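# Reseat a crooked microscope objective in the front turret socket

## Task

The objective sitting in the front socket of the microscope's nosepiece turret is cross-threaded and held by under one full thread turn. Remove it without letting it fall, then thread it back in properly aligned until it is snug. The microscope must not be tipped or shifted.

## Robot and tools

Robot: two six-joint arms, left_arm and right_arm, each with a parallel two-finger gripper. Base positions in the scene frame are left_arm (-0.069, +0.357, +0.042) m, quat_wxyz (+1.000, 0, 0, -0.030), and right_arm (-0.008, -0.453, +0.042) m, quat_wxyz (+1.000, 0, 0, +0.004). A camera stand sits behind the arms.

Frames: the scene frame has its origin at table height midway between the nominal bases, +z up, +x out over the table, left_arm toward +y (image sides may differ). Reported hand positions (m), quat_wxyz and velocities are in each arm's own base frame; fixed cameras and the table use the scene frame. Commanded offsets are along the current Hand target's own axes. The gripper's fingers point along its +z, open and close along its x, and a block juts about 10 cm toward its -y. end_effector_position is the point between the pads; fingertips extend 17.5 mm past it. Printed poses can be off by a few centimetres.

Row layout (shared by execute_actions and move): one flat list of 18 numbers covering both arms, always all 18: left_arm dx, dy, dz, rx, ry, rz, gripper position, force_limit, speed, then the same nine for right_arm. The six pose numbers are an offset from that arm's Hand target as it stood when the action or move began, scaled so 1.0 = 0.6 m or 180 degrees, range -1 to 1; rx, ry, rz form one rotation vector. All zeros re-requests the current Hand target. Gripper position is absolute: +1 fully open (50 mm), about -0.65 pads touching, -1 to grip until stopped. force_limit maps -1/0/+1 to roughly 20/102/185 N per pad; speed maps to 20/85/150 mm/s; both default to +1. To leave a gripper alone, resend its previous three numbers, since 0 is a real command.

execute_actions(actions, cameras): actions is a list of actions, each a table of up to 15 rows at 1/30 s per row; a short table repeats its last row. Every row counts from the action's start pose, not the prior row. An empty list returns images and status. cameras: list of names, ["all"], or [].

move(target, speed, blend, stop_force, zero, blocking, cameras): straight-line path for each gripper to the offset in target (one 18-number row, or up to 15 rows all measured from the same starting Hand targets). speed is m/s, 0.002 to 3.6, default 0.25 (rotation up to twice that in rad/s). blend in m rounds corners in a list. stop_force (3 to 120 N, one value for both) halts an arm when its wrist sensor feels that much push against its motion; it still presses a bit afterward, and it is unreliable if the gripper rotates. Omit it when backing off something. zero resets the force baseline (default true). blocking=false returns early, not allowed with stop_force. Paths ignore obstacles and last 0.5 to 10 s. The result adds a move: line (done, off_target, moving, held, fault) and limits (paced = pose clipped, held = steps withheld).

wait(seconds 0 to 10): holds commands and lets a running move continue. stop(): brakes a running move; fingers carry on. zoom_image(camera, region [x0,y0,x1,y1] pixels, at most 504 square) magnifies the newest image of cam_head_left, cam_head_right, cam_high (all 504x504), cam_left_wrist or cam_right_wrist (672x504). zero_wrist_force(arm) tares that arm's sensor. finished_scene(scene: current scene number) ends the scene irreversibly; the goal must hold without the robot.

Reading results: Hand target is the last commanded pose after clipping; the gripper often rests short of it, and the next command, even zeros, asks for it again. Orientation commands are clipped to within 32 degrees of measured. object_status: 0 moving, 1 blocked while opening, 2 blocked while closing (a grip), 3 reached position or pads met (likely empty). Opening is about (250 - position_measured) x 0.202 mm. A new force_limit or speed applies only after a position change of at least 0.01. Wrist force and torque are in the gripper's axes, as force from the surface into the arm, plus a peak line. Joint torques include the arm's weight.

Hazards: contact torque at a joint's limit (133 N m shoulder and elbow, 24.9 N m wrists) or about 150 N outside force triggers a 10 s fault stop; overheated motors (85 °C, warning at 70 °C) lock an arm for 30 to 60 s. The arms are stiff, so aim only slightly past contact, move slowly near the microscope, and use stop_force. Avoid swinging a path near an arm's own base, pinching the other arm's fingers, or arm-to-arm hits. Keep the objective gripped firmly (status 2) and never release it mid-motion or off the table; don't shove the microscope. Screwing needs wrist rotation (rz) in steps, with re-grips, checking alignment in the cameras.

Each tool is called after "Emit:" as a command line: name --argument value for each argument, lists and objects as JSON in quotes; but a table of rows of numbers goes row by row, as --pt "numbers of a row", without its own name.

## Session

Emit:
execute_actions --actions '[]'

Emit:
zoom_image --camera "cam_high" --region '[150, 100, 402, 352]'

Emit:
zoom_image --camera "cam_head_left" --region '[240, 130, 400, 290]'

Emit:
zoom_image --camera "cam_head_right" --region '[240, 130, 400, 290]'

Scene clock: 0.00 s.
left_arm: end_effector_position=(+0.6664, -0.0902, +0.1361) position_measured=3 object_status=3 end_effector_quat_wxyz=(-0.156, +0.916, -0.113, +0.351) | right_arm: end_effector_position=(+0.2409, +0.0784, +0.0719) position_measured=3 object_status=3 end_effector_quat_wxyz=(-0.036, +0.912, -0.404, -0.063)
Joint positions: left_arm=[-0.549 -1.203 2.057 -3.014 -1.012 1.442] | right_arm=[3.846 -1.085 -2.625 -0.993 1.714 3.11]
Joint velocities: within noise
Joint torques (N m): no reading
Motor temperatures (°C): left_arm=[29 37 37 36 39 45] | right_arm=[30 37 30 43 37 40]
Wrist force (N): no reading
Wrist torque (N m): no reading
Wrist force, peak (N): no reading
Hand target: left_arm +0.6664, -0.0902, +0.1361; -0.156, +0.916, -0.113, +0.351 | right_arm +0.2409, +0.0784, +0.0719; -0.036, +0.912, -0.404, -0.063
Tool commands: left_gripper/position=+1.0 left_gripper/force_limit=+1.0 left_gripper/speed=+1.0 right_gripper/position=+1.0 right_gripper/force_limit=+1.0 right_gripper/speed=+1.0

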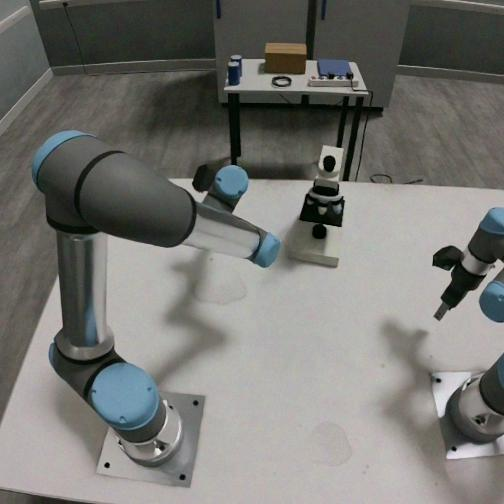

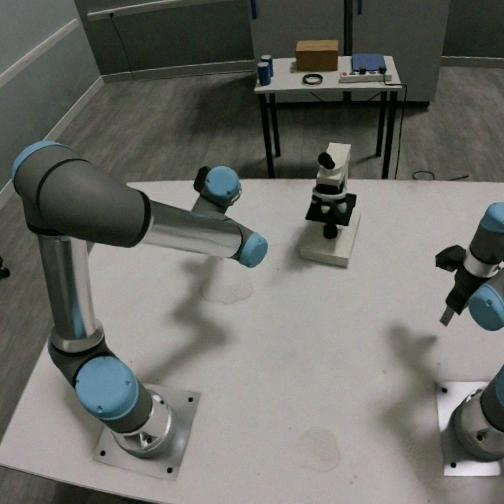

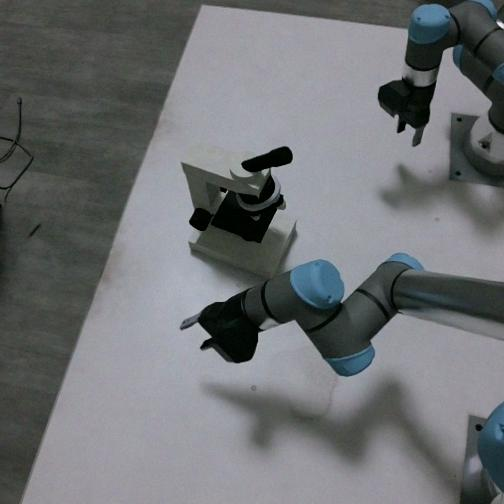

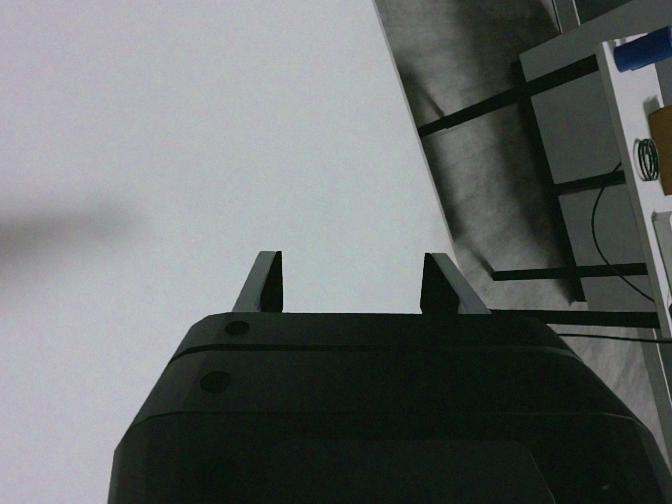

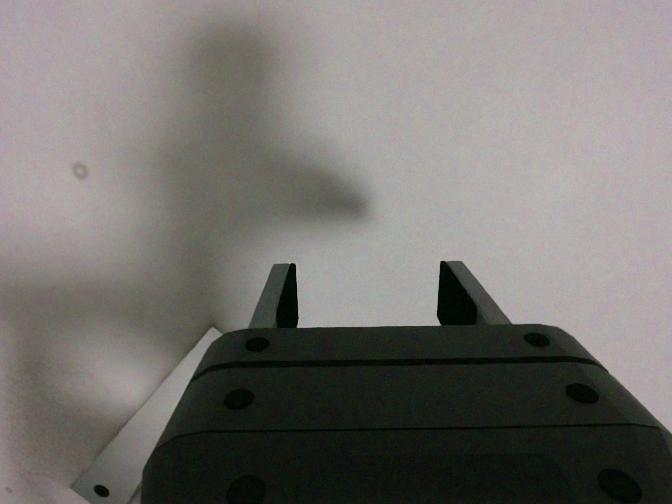

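Scaled by 2.000.

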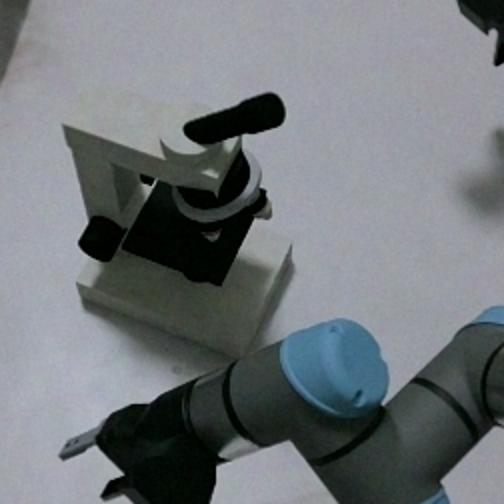

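Scaled by 3.150.

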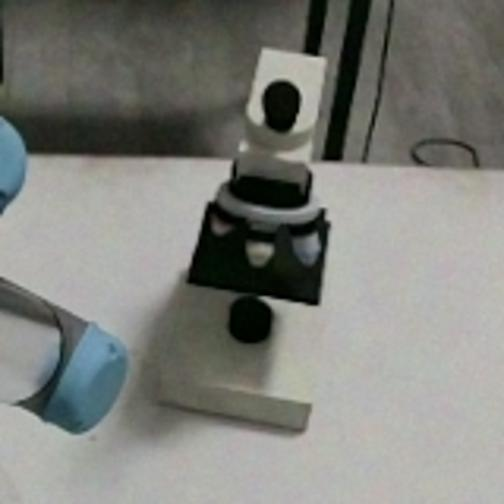

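Scaled by 3.150.

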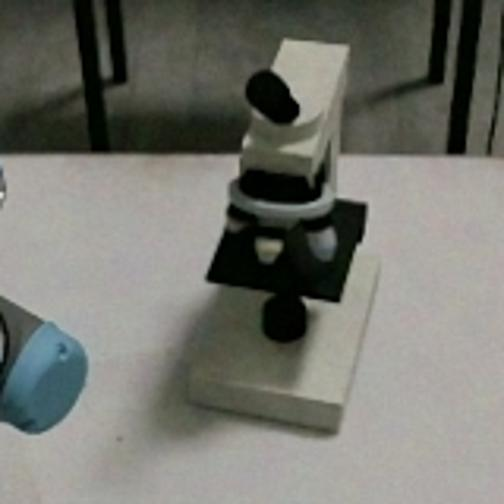

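Emit:
move --pt "-0.0978 0.1087 -0.386 0.036 0.096 0.148 0.224 -0.6 -1 -0.02 -0.12 -0.0964 0.0775 -0.0531 -0.001 -1 -1 1" --pt "-0.0028 0.4172 -0.3592 0.089 0.2392 0.3712 0.224 -0.6 -1 -0.0398 -0.2387 -0.1928 0.155 -0.1063 -0.0021 -1 -1 1" --speed 0.4 --blend '[0.05,0]' --cameras '["cam_left_wrist", "cam_high"]'

Scene clock: 11.00 s.
left_arm: end_effector_position=(+0.4943, -0.3658, +0.1954) position_measured=119 object_status=3 end_effector_quat_wxyz=(+0.385, -0.494, +0.586, -0.514) | right_arm: end_effector_position=(+0.3410, +0.1787, +0.1918) position_measured=251 object_status=3 end_effector_quat_wxyz=(-0.320, +0.855, -0.393, -0.113)
Joint positions: left_arm=[-1.243 -1.008 2.288 -4.095 -0.579 2.808] | right_arm=[3.606 -1.287 -2.447 -0.567 2.144 3.019]
Joint torques (N m): left_arm=[6.95 -22.71 -22.47 -4.12 -2.05 2.08] | right_arm=[-9.06 4.08 27.28 5.9 3.18 1.41]
Wrist force (N): left_arm=[-2.8 -0.3 -2.0] | right_arm=[1.2 0.1 -0.3]
Wrist torque (N m): left_arm=[0.16 0.27 -0.03] | right_arm=[-0.14 -0.18 -0.14]
Wrist force, peak (N): left_arm=[-3.0 -0.5 -2.3] | right_arm=[1.3 -0.1 -0.6]
Hand target: left_arm +0.4943, -0.3658, +0.1954; +0.385, -0.494, +0.586, -0.514 | right_arm +0.3410, +0.1787, +0.1918; -0.320, +0.855, -0.393, -0.113
Off the commanded pose: left_arm 0.000 m, 0 deg | right_arm 0.000 m, 0 deg.
move: done
Images, in order (width x height): cam_high 504x504, cam_left_wrist 672x504.

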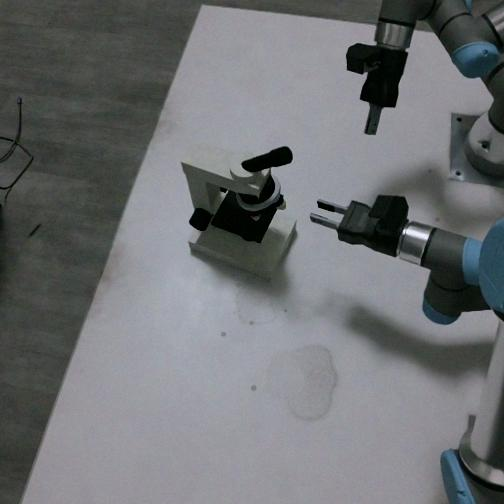

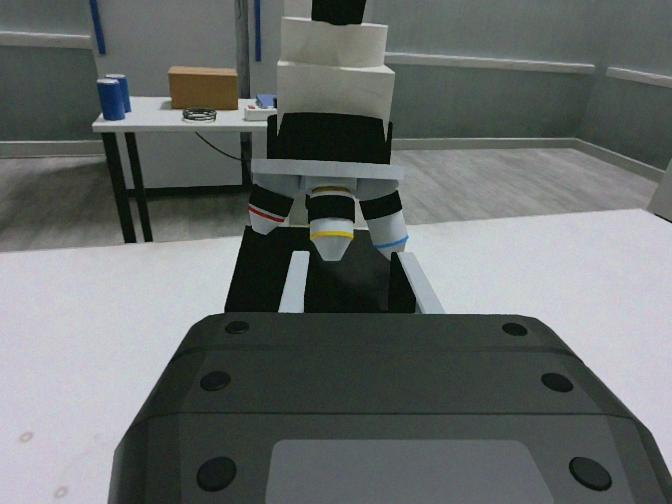

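Emit:
zoom_image --camera "cam_left_wrist" --region '[240, 140, 420, 275]'

Emit:
zoom_image --camera "cam_left_wrist" --region '[295, 170, 370, 270]'

Scaled by 2.800.

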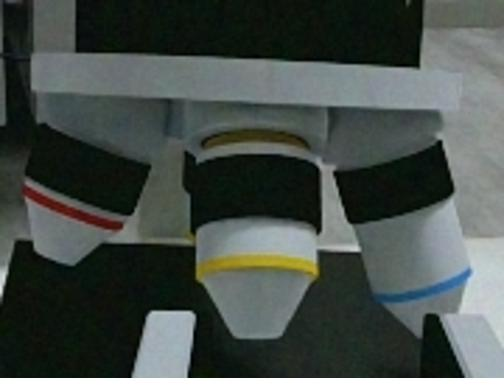

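Scaled by 5.040.

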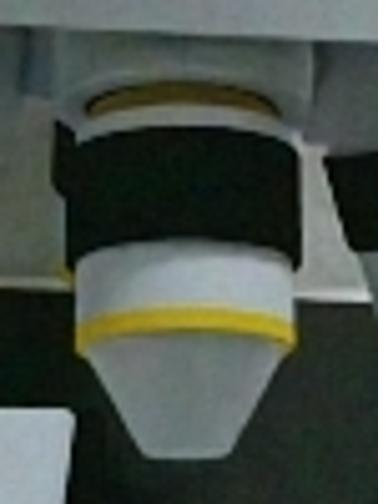

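Emit:
move --pt "0 0 0 0 0 0 0.224 -0.6 -1 0.0168 -0.1933 0.2233 0.2324 -0.1598 -0.003 -1 -1 1" --pt "0 0 0 0 0 0 0.224 -0.6 -1 -0.0422 -0.2782 0.3077 0.2324 -0.1598 -0.003 -1 -1 1" --speed '[0.3,0.12]' --blend '[0.02,0]' --cameras '["cam_right_wrist"]'

Emit:
zoom_image --camera "cam_right_wrist" --region '[280, 0, 480, 280]'

Scene clock: 19.20 s.
left_arm: end_effector_position=(+0.4943, -0.3658, +0.1954) position_measured=119 object_status=3 end_effector_quat_wxyz=(+0.385, -0.494, +0.586, -0.514) | right_arm: end_effector_position=(+0.4588, +0.3922, +0.1373) position_measured=251 object_status=3 end_effector_quat_wxyz=(+0.687, -0.634, +0.313, +0.170)
Joint positions: left_arm=[-1.243 -1.008 2.288 -4.096 -0.579 2.808] | right_arm=[3.792 -2.48 -2.053 1.392 2.275 3.842]
Joint torques (N m): left_arm=[7.18 -24.07 -22.57 -3.96 -2.06 1.92] | right_arm=[9.22 35.16 12.88 -0.64 -2.67 1.4]
Wrist force (N): left_arm=[-2.9 -0.5 -2.2] | right_arm=[1.5 -0.6 -0.6]
Wrist torque (N m): left_arm=[0.11 0.29 -0.03] | right_arm=[-0.47 -0.31 -0.27]
Wrist force, peak (N): left_arm=[-3.0 -0.3 -2.4] | right_arm=[2.2 -0.5 -0.6]
Hand target: left_arm +0.4943, -0.3658, +0.1954; +0.385, -0.494, +0.586, -0.514 | right_arm +0.4589, +0.3925, +0.1373; +0.687, -0.634, +0.313, +0.170
Off the commanded pose: left_arm 0.000 m, 0 deg | right_arm 0.000 m, 0 deg.
move: done
Images, in order (width x height): cam_right_wrist 672x504.

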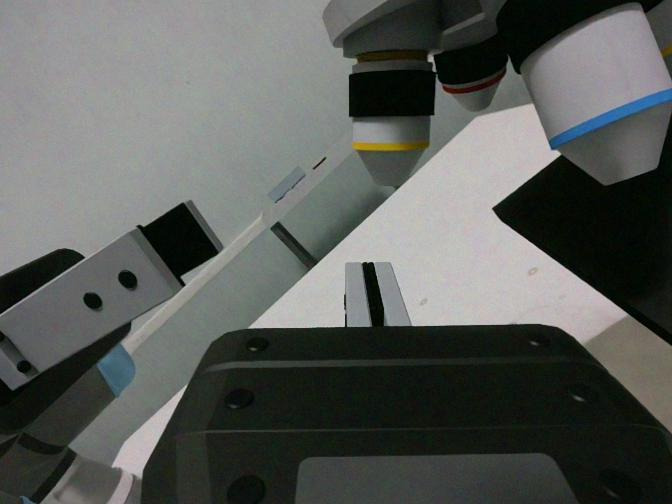

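Scaled by 1.800.

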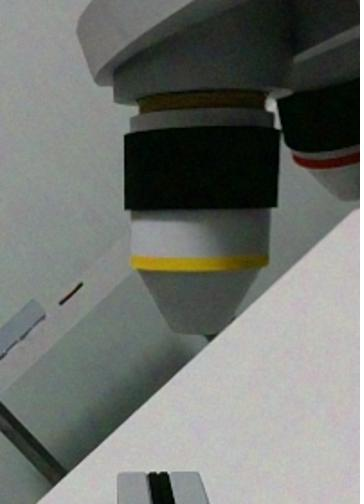

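Emit:
zoom_image --camera "cam_right_wrist" --region '[320, 20, 460, 120]'

Emit:
zoom_image --camera "cam_right_wrist" --region '[320, 100, 460, 200]'

Scaled by 3.600.

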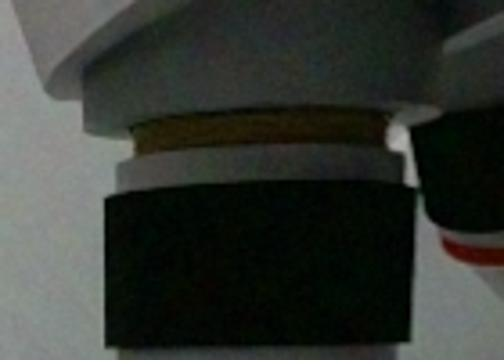

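Scaled by 3.600.

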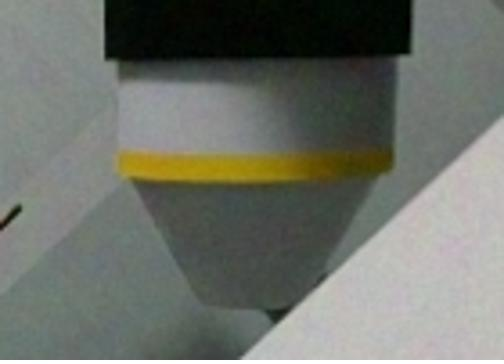

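Emit:
move --target '[0.0012,0.018,0.056,-0.0831,-0.0516,0.0213,0.224,-0.6,-1,0,0,0,0,0,0,-1,-1,1]' --speed 0.2 --cameras '["cam_left_wrist", "cam_right_wrist"]'

Emit:
zoom_image --camera "cam_left_wrist" --region '[270, 140, 440, 270]'

Scene clock: 25.77 s.
left_arm: end_effector_position=(+0.5244, -0.3742, +0.1790) position_measured=119 object_status=3 end_effector_quat_wxyz=(+0.381, -0.560, +0.631, -0.379) | right_arm: end_effector_position=(+0.4589, +0.3925, +0.1373) position_measured=251 object_status=3 end_effector_quat_wxyz=(+0.687, -0.634, +0.313, +0.170)
Joint positions: left_arm=[-1.186 -1.176 2.193 -3.329 -0.611 2.473] | right_arm=[3.792 -2.48 -2.053 1.392 2.274 3.843]
Joint torques (N m): left_arm=[6.95 -39.48 -29.65 -0.97 -1.22 -1.52] | right_arm=[9.38 35.35 12.58 -0.58 -2.58 1.4]
Wrist force (N): left_arm=[-2.8 -0.2 -1.6] | right_arm=[1.3 -0.6 -0.6]
Wrist torque (N m): left_arm=[0.13 0.25 0.06] | right_arm=[-0.46 -0.28 -0.27]
Wrist force, peak (N): left_arm=[-2.9 -0.3 -2.7] | right_arm=[1.6 -0.9 -0.6]
Hand target: left_arm +0.5244, -0.3742, +0.1790; +0.381, -0.560, +0.631, -0.379 | right_arm +0.4589, +0.3925, +0.1373; +0.687, -0.634, +0.313, +0.170
Off the commanded pose: left_arm 0.000 m, 0 deg | right_arm 0.000 m, 0 deg.
move: done
Images, in order (width x height): cam_left_wrist 672x504, cam_right_wrist 672x504.

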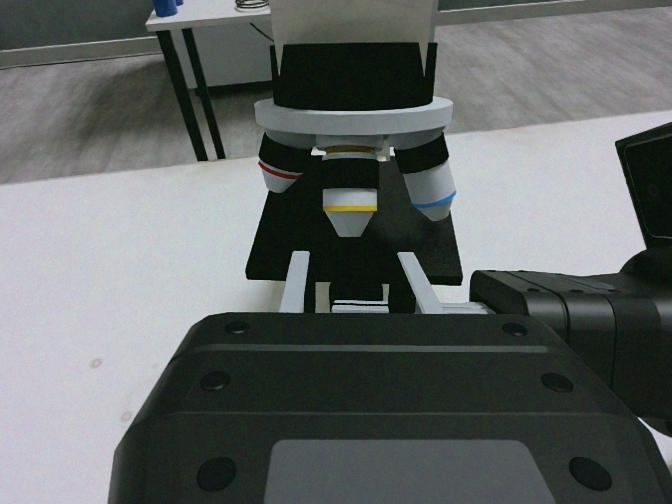

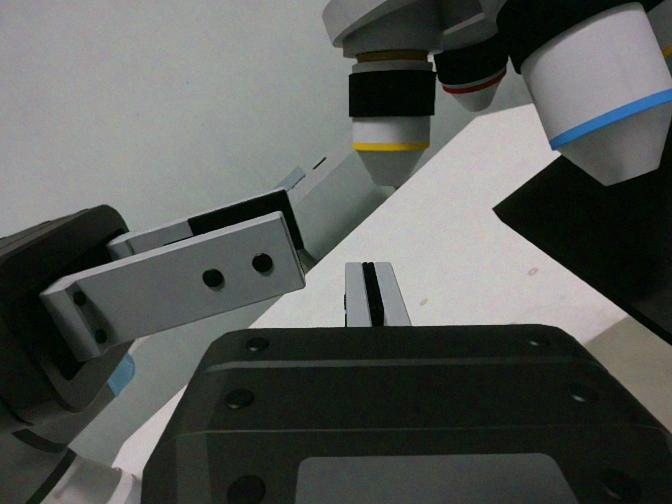

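Scaled by 2.965.

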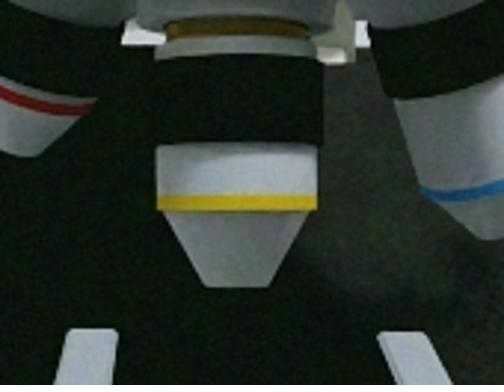

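Emit:
move --target '[0.001,-0.0312,0.0685,0,0,0,0.224,-0.6,-1,0,0,0,0,0,0,-1,-1,1]' --speed 0.1 --cameras '["cam_left_wrist", "cam_right_wrist"]'

Emit:
zoom_image --camera "cam_left_wrist" --region '[270, 180, 440, 310]'

Emit:
zoom_image --camera "cam_right_wrist" --region '[240, 20, 460, 220]'

Scene clock: 30.30 s.
left_arm: end_effector_position=(+0.5692, -0.3784, +0.1785) position_measured=119 object_status=3 end_effector_quat_wxyz=(+0.381, -0.560, +0.631, -0.379) end_effector_velocity=(+0.001, -0.001, +0.001) end_effector_angular_velocity=(-0.001, -0.001, -0.002) | right_arm: end_effector_position=(+0.4589, +0.3925, +0.1373) position_measured=251 object_status=3 end_effector_quat_wxyz=(+0.687, -0.634, +0.313, +0.170)
Joint positions: left_arm=[-1.101 -1.102 2.086 -3.376 -0.671 2.573] | right_arm=[3.792 -2.48 -2.053 1.392 2.274 3.843]
Joint velocities: left_arm=[0.001 0.002 -0.005 -0.001 -0.002 0.004] | right_arm=[within noise]
Joint torques (N m): left_arm=[7.39 -26.92 -30.44 -5.25 -1.39 1.68] | right_arm=[9.39 35.02 11.96 -0.63 -2.62 1.19]
Wrist force (N): left_arm=[-3.0 -0.1 -1.9] | right_arm=[1.4 -0.5 -0.7]
Wrist torque (N m): left_arm=[0.15 0.27 -0.03] | right_arm=[-0.44 -0.29 -0.27]
Wrist force, peak (N): left_arm=[-3.0 -0.1 -2.2] | right_arm=[1.8 -0.9 -0.6]
Hand target: left_arm +0.5694, -0.3785, +0.1785; +0.381, -0.560, +0.631, -0.379 | right_arm +0.4589, +0.3925, +0.1373; +0.687, -0.634, +0.313, +0.170
Off the commanded pose: left_arm 0.000 m, 0 deg | right_arm 0.000 m, 0 deg.
move: done
Images, in order (width x height): cam_left_wrist 672x504, cam_right_wrist 672x504.

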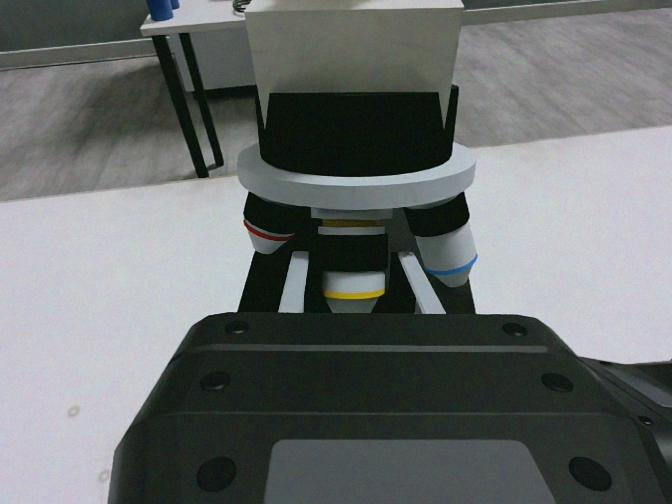

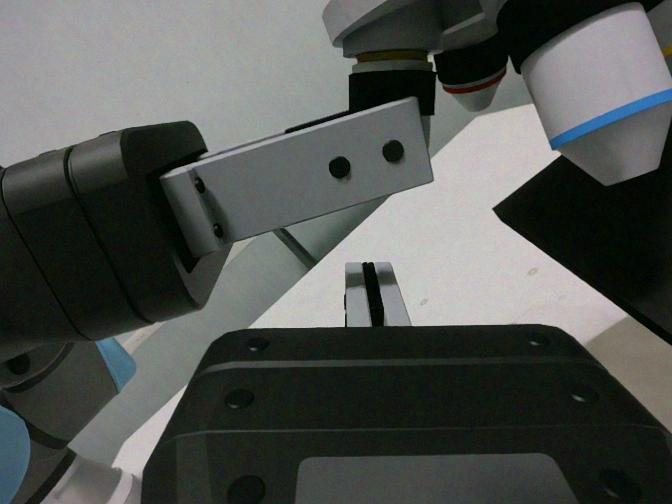

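Scaled by 2.965.

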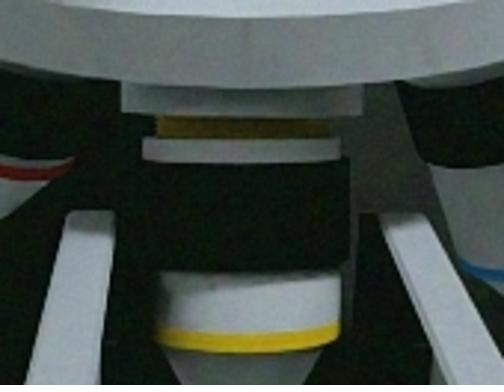

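Scaled by 2.291.

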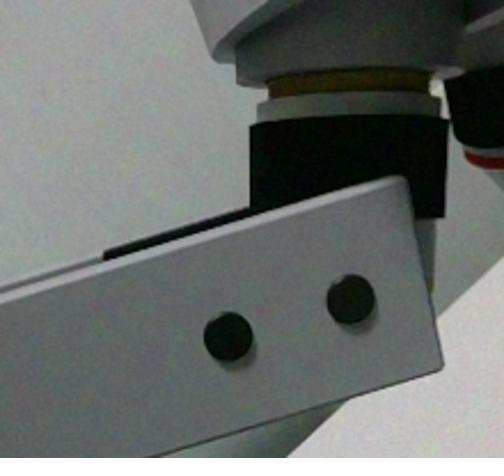

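Emit:
move --pt "-0.0003 -0.0103 0.022 0 0 -0.0106 0.224 -0.6 -1 0 0 0 0 0 0 -1 -1 1" --speed 0.06

Emit:
move --pt "0 0 0 0 0 0 -1 -0.6 -1 0 0 0 0 0 0 -1 -1 1" --cameras '["cam_left_wrist", "cam_right_wrist"]'

Emit:
zoom_image --camera "cam_left_wrist" --region '[270, 180, 440, 310]'

Emit:
zoom_image --camera "cam_right_wrist" --region '[310, 20, 470, 140]'

Scene clock: 35.23 s.
left_arm: end_effector_position=(+0.5837, -0.3795, +0.1785) position_measured=119 object_status=3 end_effector_quat_wxyz=(-0.374, +0.571, -0.621, +0.385) | right_arm: end_effector_position=(+0.4589, +0.3925, +0.1373) position_measured=251 object_status=3 end_effector_quat_wxyz=(+0.687, -0.634, +0.313, +0.170)
Joint positions: left_arm=[-1.075 -1.08 2.05 -3.384 -0.69 2.568] | right_arm=[3.792 -2.48 -2.053 1.392 2.274 3.843]
Joint torques (N m): left_arm=[5.93 -27.97 -29.03 -4.74 -1.27 -1.66] | right_arm=[10.22 35.54 11.71 -0.6 -2.51 1.13]
Wrist force (N): left_arm=[-2.6 -0.2 -1.8] | right_arm=[1.6 -0.8 -0.5]
Wrist torque (N m): left_arm=[0.14 0.24 0.05] | right_arm=[-0.50 -0.33 -0.26]
Wrist force, peak (N): left_arm=[-3.3 -0.3 -2.1] | right_arm=[1.6 -0.9 -0.5]
Hand target: left_arm +0.5839, -0.3795, +0.1785; -0.374, +0.571, -0.621, +0.385 | right_arm +0.4589, +0.3925, +0.1373; +0.687, -0.634, +0.313, +0.170
Off the commanded pose: left_arm 0.000 m, 0 deg | right_arm 0.000 m, 0 deg.
move: done

Scene clock: 35.73 s.
left_arm: end_effector_position=(+0.5839, -0.3795, +0.1785) position_measured=132 object_status=2 end_effector_quat_wxyz=(-0.374, +0.571, -0.621, +0.385) | right_arm: end_effector_position=(+0.4589, +0.3925, +0.1373) position_measured=251 object_status=3 end_effector_quat_wxyz=(+0.687, -0.634, +0.313, +0.170)
Joint positions: left_arm=[-1.075 -1.08 2.05 -3.384 -0.69 2.568] | right_arm=[3.792 -2.48 -2.053 1.392 2.274 3.843]
Joint torques (N m): left_arm=[4.31 -27.58 -33.04 -5.24 -2.41 -1.7] | right_arm=[9.52 35.25 12.27 -0.57 -2.51 1.03]
Wrist force (N): left_arm=[-9.0 1.7 -6.6] | right_arm=[1.1 -0.7 -0.5]
Wrist torque (N m): left_arm=[0.12 0.11 0.03] | right_arm=[-0.48 -0.24 -0.27]
Wrist force, peak (N): left_arm=[-9.3 1.6 -6.3] | right_arm=[1.6 -0.7 -0.6]
Hand target: left_arm +0.5839, -0.3795, +0.1785; -0.374, +0.571, -0.621, +0.385 | right_arm +0.4589, +0.3925, +0.1373; +0.687, -0.634, +0.313, +0.170
Off the commanded pose: left_arm 0.000 m, 0 deg | right_arm 0.000 m, 0 deg.
move: done
Images, in order (width x height): cam_left_wrist 672x504, cam_right_wrist 672x504.

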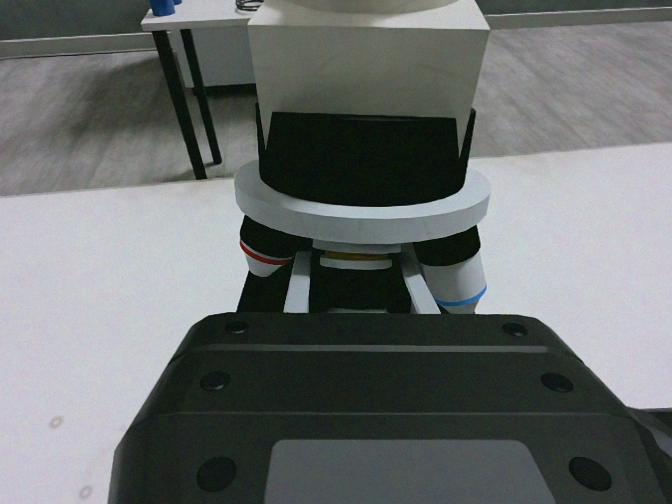

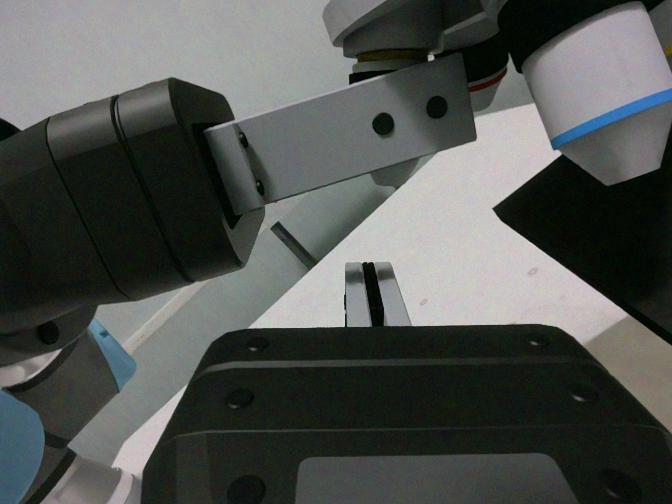

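Scaled by 2.965.

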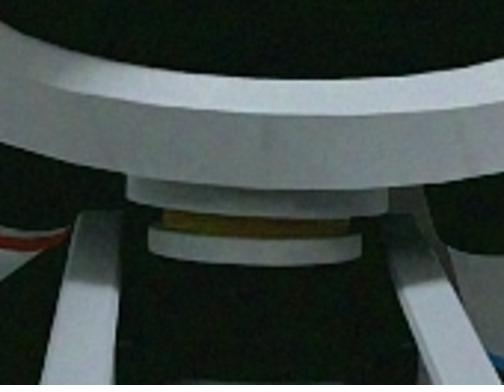

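Scaled by 3.150.

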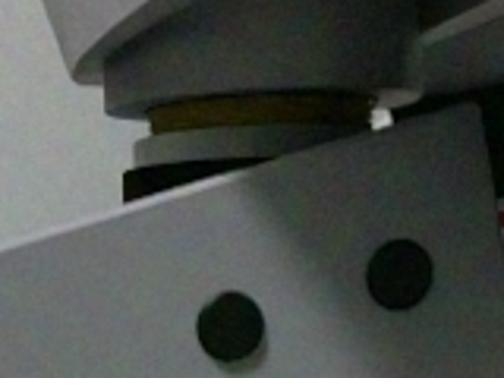

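Emit:
move --pt "-0.0004 -0.00009 -0.0003 0 0 0 -1 -0.6 -1 0 0 0 0 0 0 -1 -1 1" --speed 0.02

Emit:
move --pt "0.00004 0.00013 0.00039 -0.0016 0.0311 -0.0084 -1 -0.6 -1 0 0 0 0 0 0 -1 -1 1" --pt "0.0002 0.00018 0.00033 -0.0082 0.1557 -0.0418 -1 -0.6 -1 0 0 0 0 0 0 -1 -1 1" --pt "0.00033 0.00023 0.0002 -0.0147 0.2802 -0.0752 -1 -0.6 -1 0 0 0 0 0 0 -1 -1 1" --pt "0 0.00018 -0.00005 -0.0163 0.3113 -0.0835 -1 -0.6 -1 0 0 0 0 0 0 -1 -1 1" --speed 0.1 --blend 0.0002 --cameras '["cam_left_wrist", "cam_right_wrist"]'

Emit:
zoom_image --camera "cam_left_wrist" --region '[270, 180, 440, 310]'

Emit:
zoom_image --camera "cam_right_wrist" --region '[310, 20, 470, 140]'

Scene clock: 37.60 s.
left_arm: end_effector_position=(+0.5838, -0.3793, +0.1786) position_measured=132 object_status=2 end_effector_quat_wxyz=(-0.374, +0.571, -0.621, +0.385) | right_arm: end_effector_position=(+0.4589, +0.3925, +0.1373) position_measured=251 object_status=3 end_effector_quat_wxyz=(+0.687, -0.634, +0.313, +0.170)
Joint positions: left_arm=[-1.075 -1.08 2.051 -3.384 -0.69 2.568] | right_arm=[3.792 -2.48 -2.053 1.392 2.274 3.843]
Joint torques (N m): left_arm=[4.34 -45.7 -7.52 -5.69 -1.46 -1.08] | right_arm=[9.67 35.62 12.34 -0.65 -2.42 1.01]
Wrist force (N): left_arm=[-7.0 2.9 -0.7] | right_arm=[1.6 -0.8 -0.8]
Wrist torque (N m): left_arm=[0.04 0.23 0.04] | right_arm=[-0.49 -0.32 -0.27]
Wrist force, peak (N): left_arm=[-9.4 1.7 -6.7] | right_arm=[1.6 -0.8 -0.8]
Hand target: left_arm +0.5838, -0.3793, +0.1786; -0.374, +0.571, -0.621, +0.385 | right_arm +0.4589, +0.3925, +0.1373; +0.687, -0.634, +0.313, +0.170
Off the commanded pose: left_arm 0.000 m, 0 deg | right_arm 0.000 m, 0 deg.
move: done

Scene clock: 43.33 s.
left_arm: end_effector_position=(+0.5837, -0.3792, +0.1785) position_measured=132 object_status=2 end_effector_quat_wxyz=(-0.026, -0.406, +0.656, -0.636) | right_arm: end_effector_position=(+0.4589, +0.3925, +0.1373) position_measured=251 object_status=3 end_effector_quat_wxyz=(+0.687, -0.634, +0.313, +0.170)
Joint positions: left_arm=[-0.609 -0.86 1.988 -4.056 -2.011 2.638] | right_arm=[3.792 -2.48 -2.053 1.392 2.274 3.843]
Joint torques (N m): left_arm=[2.8 -29.92 -27.82 -3.57 -3.13 -1.71] | right_arm=[9.31 35.3 11.26 -0.55 -2.43 0.88]
Wrist force (N): left_arm=[-2.4 -1.2 -13.0] | right_arm=[1.4 -0.6 -0.4]
Wrist torque (N m): left_arm=[0.34 0.04 0.01] | right_arm=[-0.47 -0.28 -0.27]
Wrist force, peak (N): left_arm=[-4.0 -1.1 -13.8] | right_arm=[1.6 -1.1 -0.5]
Hand target: left_arm +0.5837, -0.3792, +0.1785; -0.026, -0.406, +0.656, -0.636 | right_arm +0.4589, +0.3925, +0.1373; +0.687, -0.634, +0.313, +0.170
Off the commanded pose: left_arm 0.000 m, 0 deg | right_arm 0.000 m, 0 deg.
move: done
Images, in order (width x height): cam_left_wrist 672x504, cam_right_wrist 672x504.

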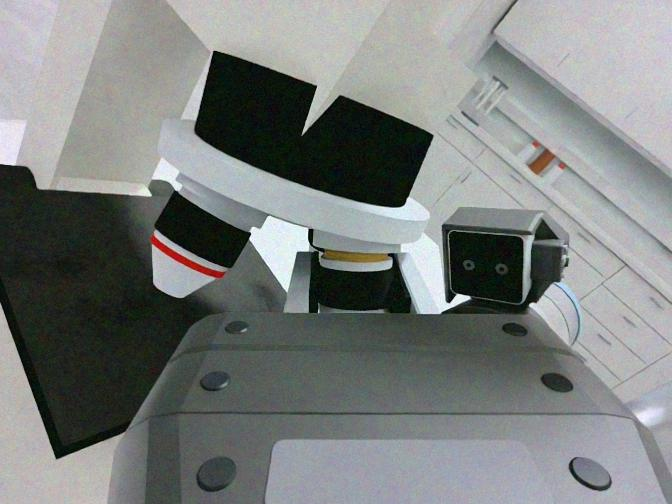

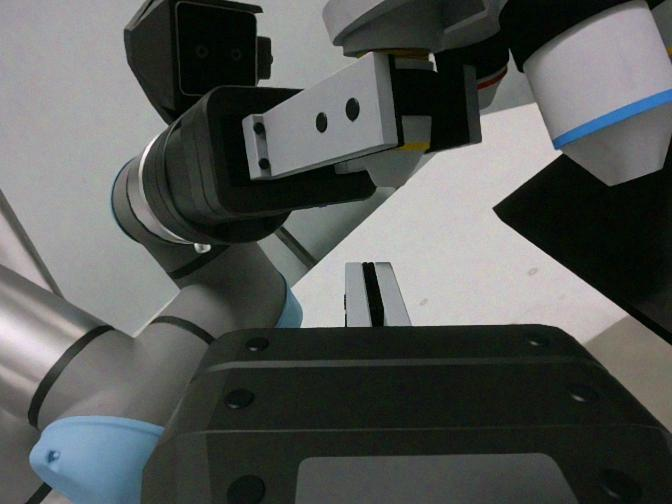

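Scaled by 2.965.

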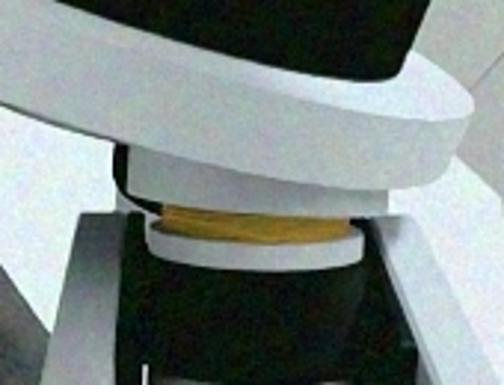

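Scaled by 3.150.

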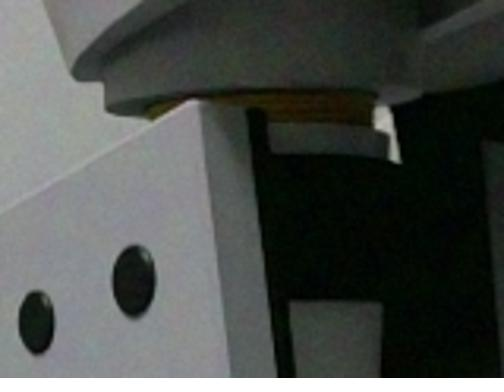

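Emit:
move --pt "-0.00025 0.00483 -0.0018 0 0 0 -1 -0.6 -1 0 0 0 0 0 0 -1 -1 1" --speed 0.015 --stop_force 10

Emit:
wait --seconds 0 --cameras '["cam_left_wrist", "cam_right_wrist"]'

Emit:
zoom_image --camera "cam_left_wrist" --region '[270, 180, 440, 310]'

Emit:
zoom_image --camera "cam_right_wrist" --region '[310, 20, 470, 140]'

Scene clock: 45.37 s.
left_arm: end_effector_position=(+0.5816, -0.3786, +0.1763) position_measured=132 object_status=2 end_effector_quat_wxyz=(-0.026, -0.406, +0.656, -0.636) | right_arm: end_effector_position=(+0.4589, +0.3925, +0.1373) position_measured=251 object_status=3 end_effector_quat_wxyz=(+0.687, -0.634, +0.313, +0.170)
Joint positions: left_arm=[-0.611 -0.857 1.993 -4.065 -2.01 2.638] | right_arm=[3.792 -2.48 -2.053 1.392 2.274 3.843]
Joint torques (N m): left_arm=[-7.77 -32.68 0.94 -4.96 2.31 -1.67] | right_arm=[9.62 35.39 11.71 -0.58 -2.4 0.85]
Wrist force (N): left_arm=[-1.8 0.5 -1.1] | right_arm=[1.4 -0.6 -0.6]
Wrist torque (N m): left_arm=[0.13 0.18 0.02] | right_arm=[-0.47 -0.30 -0.27]
Wrist force, peak (N): left_arm=[-2.4 -1.1 -13.4] | right_arm=[1.6 -0.9 -0.8]
Hand target: left_arm +0.5816, -0.3786, +0.1763; -0.026, -0.406, +0.656, -0.636 | right_arm +0.4589, +0.3925, +0.1373; +0.687, -0.634, +0.313, +0.170
Off the commanded pose: left_arm 0.000 m, 0 deg | right_arm 0.000 m, 0 deg.
move: done

Scene clock: 45.37 s.
left_arm: end_effector_position=(+0.5816, -0.3786, +0.1763) position_measured=132 object_status=2 end_effector_quat_wxyz=(-0.026, -0.406, +0.656, -0.636) | right_arm: end_effector_position=(+0.4589, +0.3925, +0.1373) position_measured=251 object_status=3 end_effector_quat_wxyz=(+0.687, -0.634, +0.313, +0.170)
Joint positions: left_arm=[-0.611 -0.857 1.993 -4.065 -2.01 2.638] | right_arm=[3.792 -2.48 -2.053 1.392 2.274 3.843]
Joint torques (N m): left_arm=[-7.77 -32.68 0.94 -4.96 2.31 -1.67] | right_arm=[9.62 35.39 11.71 -0.58 -2.4 0.85]
Wrist force (N): left_arm=[-1.8 0.5 -1.1] | right_arm=[1.4 -0.6 -0.6]
Wrist torque (N m): left_arm=[0.13 0.18 0.02] | right_arm=[-0.47 -0.30 -0.27]
Wrist force, peak (N): left_arm=[-1.8 0.5 -1.1] | right_arm=[1.4 -0.6 -0.6]
Hand target: left_arm +0.5816, -0.3786, +0.1763; -0.026, -0.406, +0.656, -0.636 | right_arm +0.4589, +0.3925, +0.1373; +0.687, -0.634, +0.313, +0.170
Tool commands: left_gripper/position=-1.0 left_gripper/force_limit=-0.6 left_gripper/speed=-1.0 right_gripper/position=-1.0 right_gripper/force_limit=-1.0 right_gripper/speed=+1.0
Off the commanded pose: left_arm 0.000 m, 0 deg | right_arm 0.000 m, 0 deg.
Images, in order (width x height): cam_left_wrist 672x504, cam_right_wrist 672x504.

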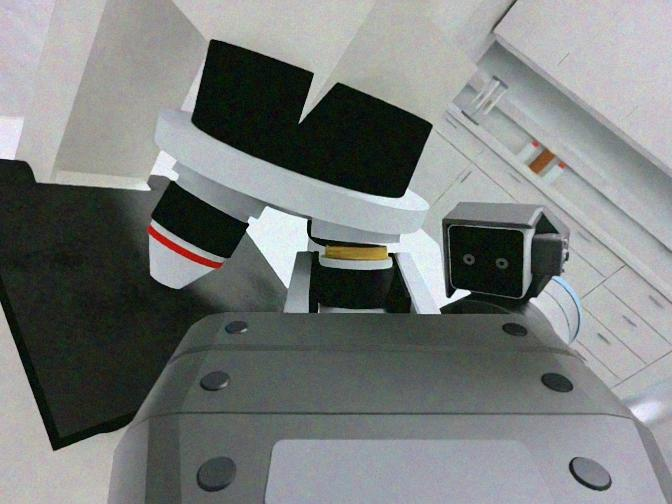

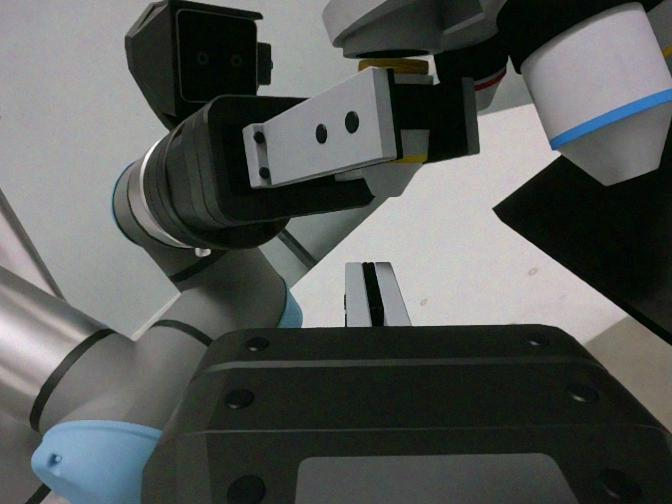

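Scaled by 2.965.

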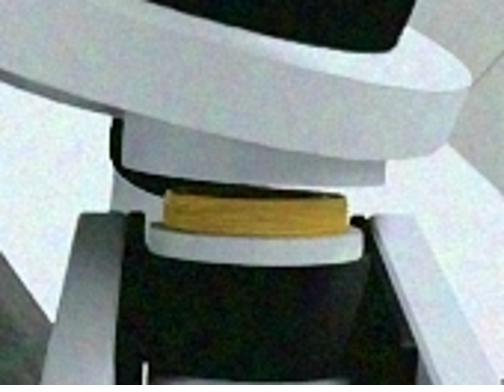

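Scaled by 3.150.

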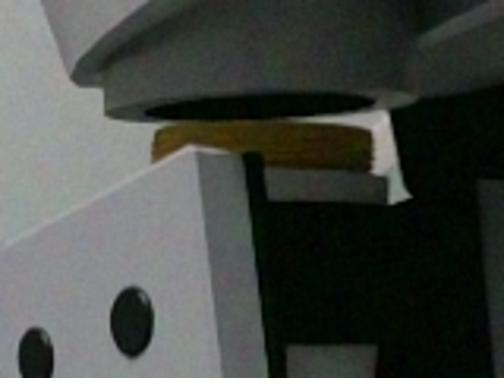

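Emit:
zoom_image --camera "cam_right_wrist" --region '[335, 35, 450, 115]'

Emit:
zoom_image --camera "cam_left_wrist" --region '[300, 205, 410, 290]'

Scaled by 4.383.

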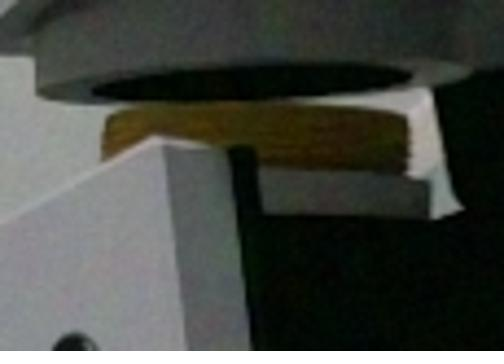

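Scaled by 4.582.

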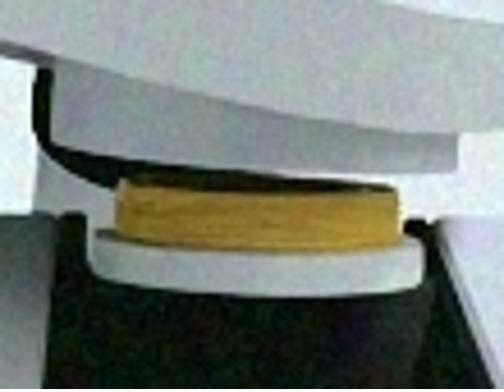

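Emit:
zoom_image --camera "cam_right_wrist" --region '[340, 110, 460, 210]'

Scaled by 4.200.

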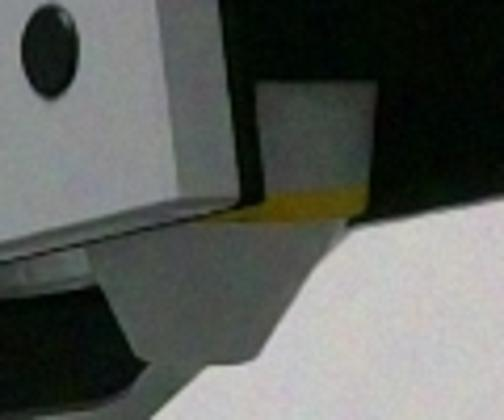

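Emit:
move --pt "-0.002 -0.00035 -0.00129 0 0.0041 0.0153 -1 -0.6 -1 0 0 0 0 0 0 -1 -1 1" --speed 0.05 --cameras '["cam_left_wrist", "cam_right_wrist"]'

Emit:
zoom_image --camera "cam_right_wrist" --region '[335, 35, 450, 115]'

Emit:
zoom_image --camera "cam_left_wrist" --region '[300, 205, 410, 290]'

Emit:
zoom_image --camera "cam_right_wrist" --region '[340, 110, 460, 210]'

Scene clock: 51.67 s.
left_arm: end_effector_position=(+0.5822, -0.3774, +0.1759) position_measured=132 object_status=2 end_effector_quat_wxyz=(-0.015, -0.386, +0.665, -0.639) | right_arm: end_effector_position=(+0.4589, +0.3925, +0.1373) position_measured=251 object_status=3 end_effector_quat_wxyz=(+0.687, -0.634, +0.313, +0.170)
Joint positions: left_arm=[-0.602 -0.85 1.986 -4.072 -2.029 2.685] | right_arm=[3.792 -2.48 -2.053 1.392 2.274 3.843]
Joint torques (N m): left_arm=[6.57 -31.97 -27.64 -4.78 -2.85 1.62] | right_arm=[9.37 35.24 12.07 -0.53 -2.44 0.66]
Wrist force (N): left_arm=[-1.7 0.5 -1.4] | right_arm=[1.4 -0.8 -0.7]
Wrist torque (N m): left_arm=[0.15 0.17 -0.06] | right_arm=[-0.50 -0.30 -0.26]
Wrist force, peak (N): left_arm=[-2.1 0.5 -1.2] | right_arm=[1.7 -0.9 -0.5]
Hand target: left_arm +0.5822, -0.3774, +0.1759; -0.015, -0.386, +0.666, -0.639 | right_arm +0.4589, +0.3925, +0.1373; +0.687, -0.634, +0.313, +0.170
Off the commanded pose: left_arm 0.000 m, 0 deg | right_arm 0.000 m, 0 deg.
move: done
Images, in order (width x height): cam_left_wrist 672x504, cam_right_wrist 672x504.

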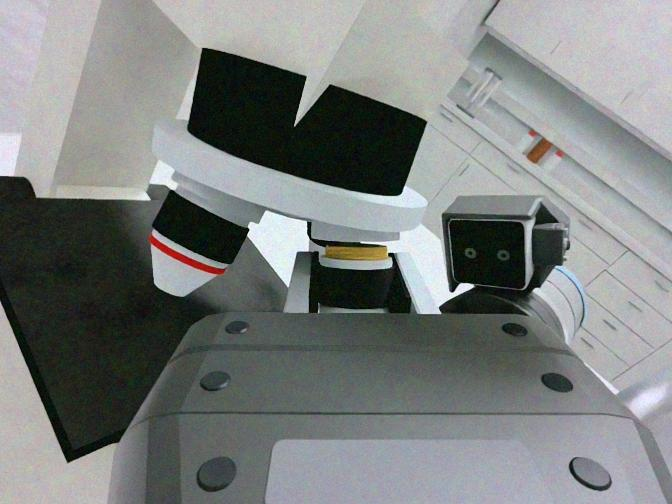

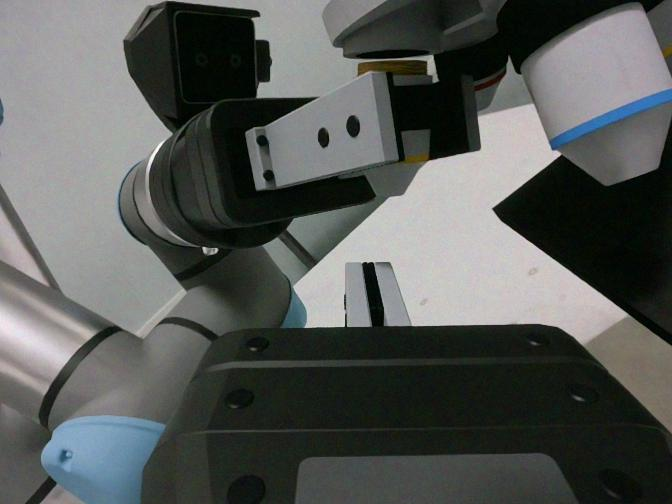

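Scaled by 4.383.

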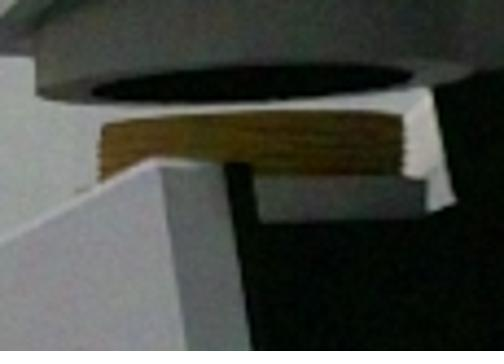

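Scaled by 4.582.

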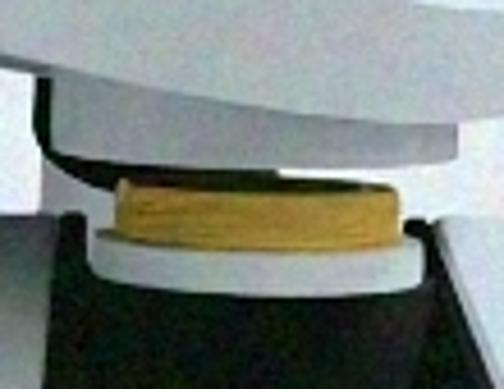

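Scaled by 4.200.

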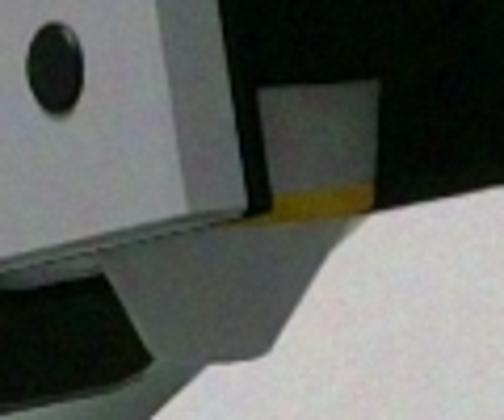

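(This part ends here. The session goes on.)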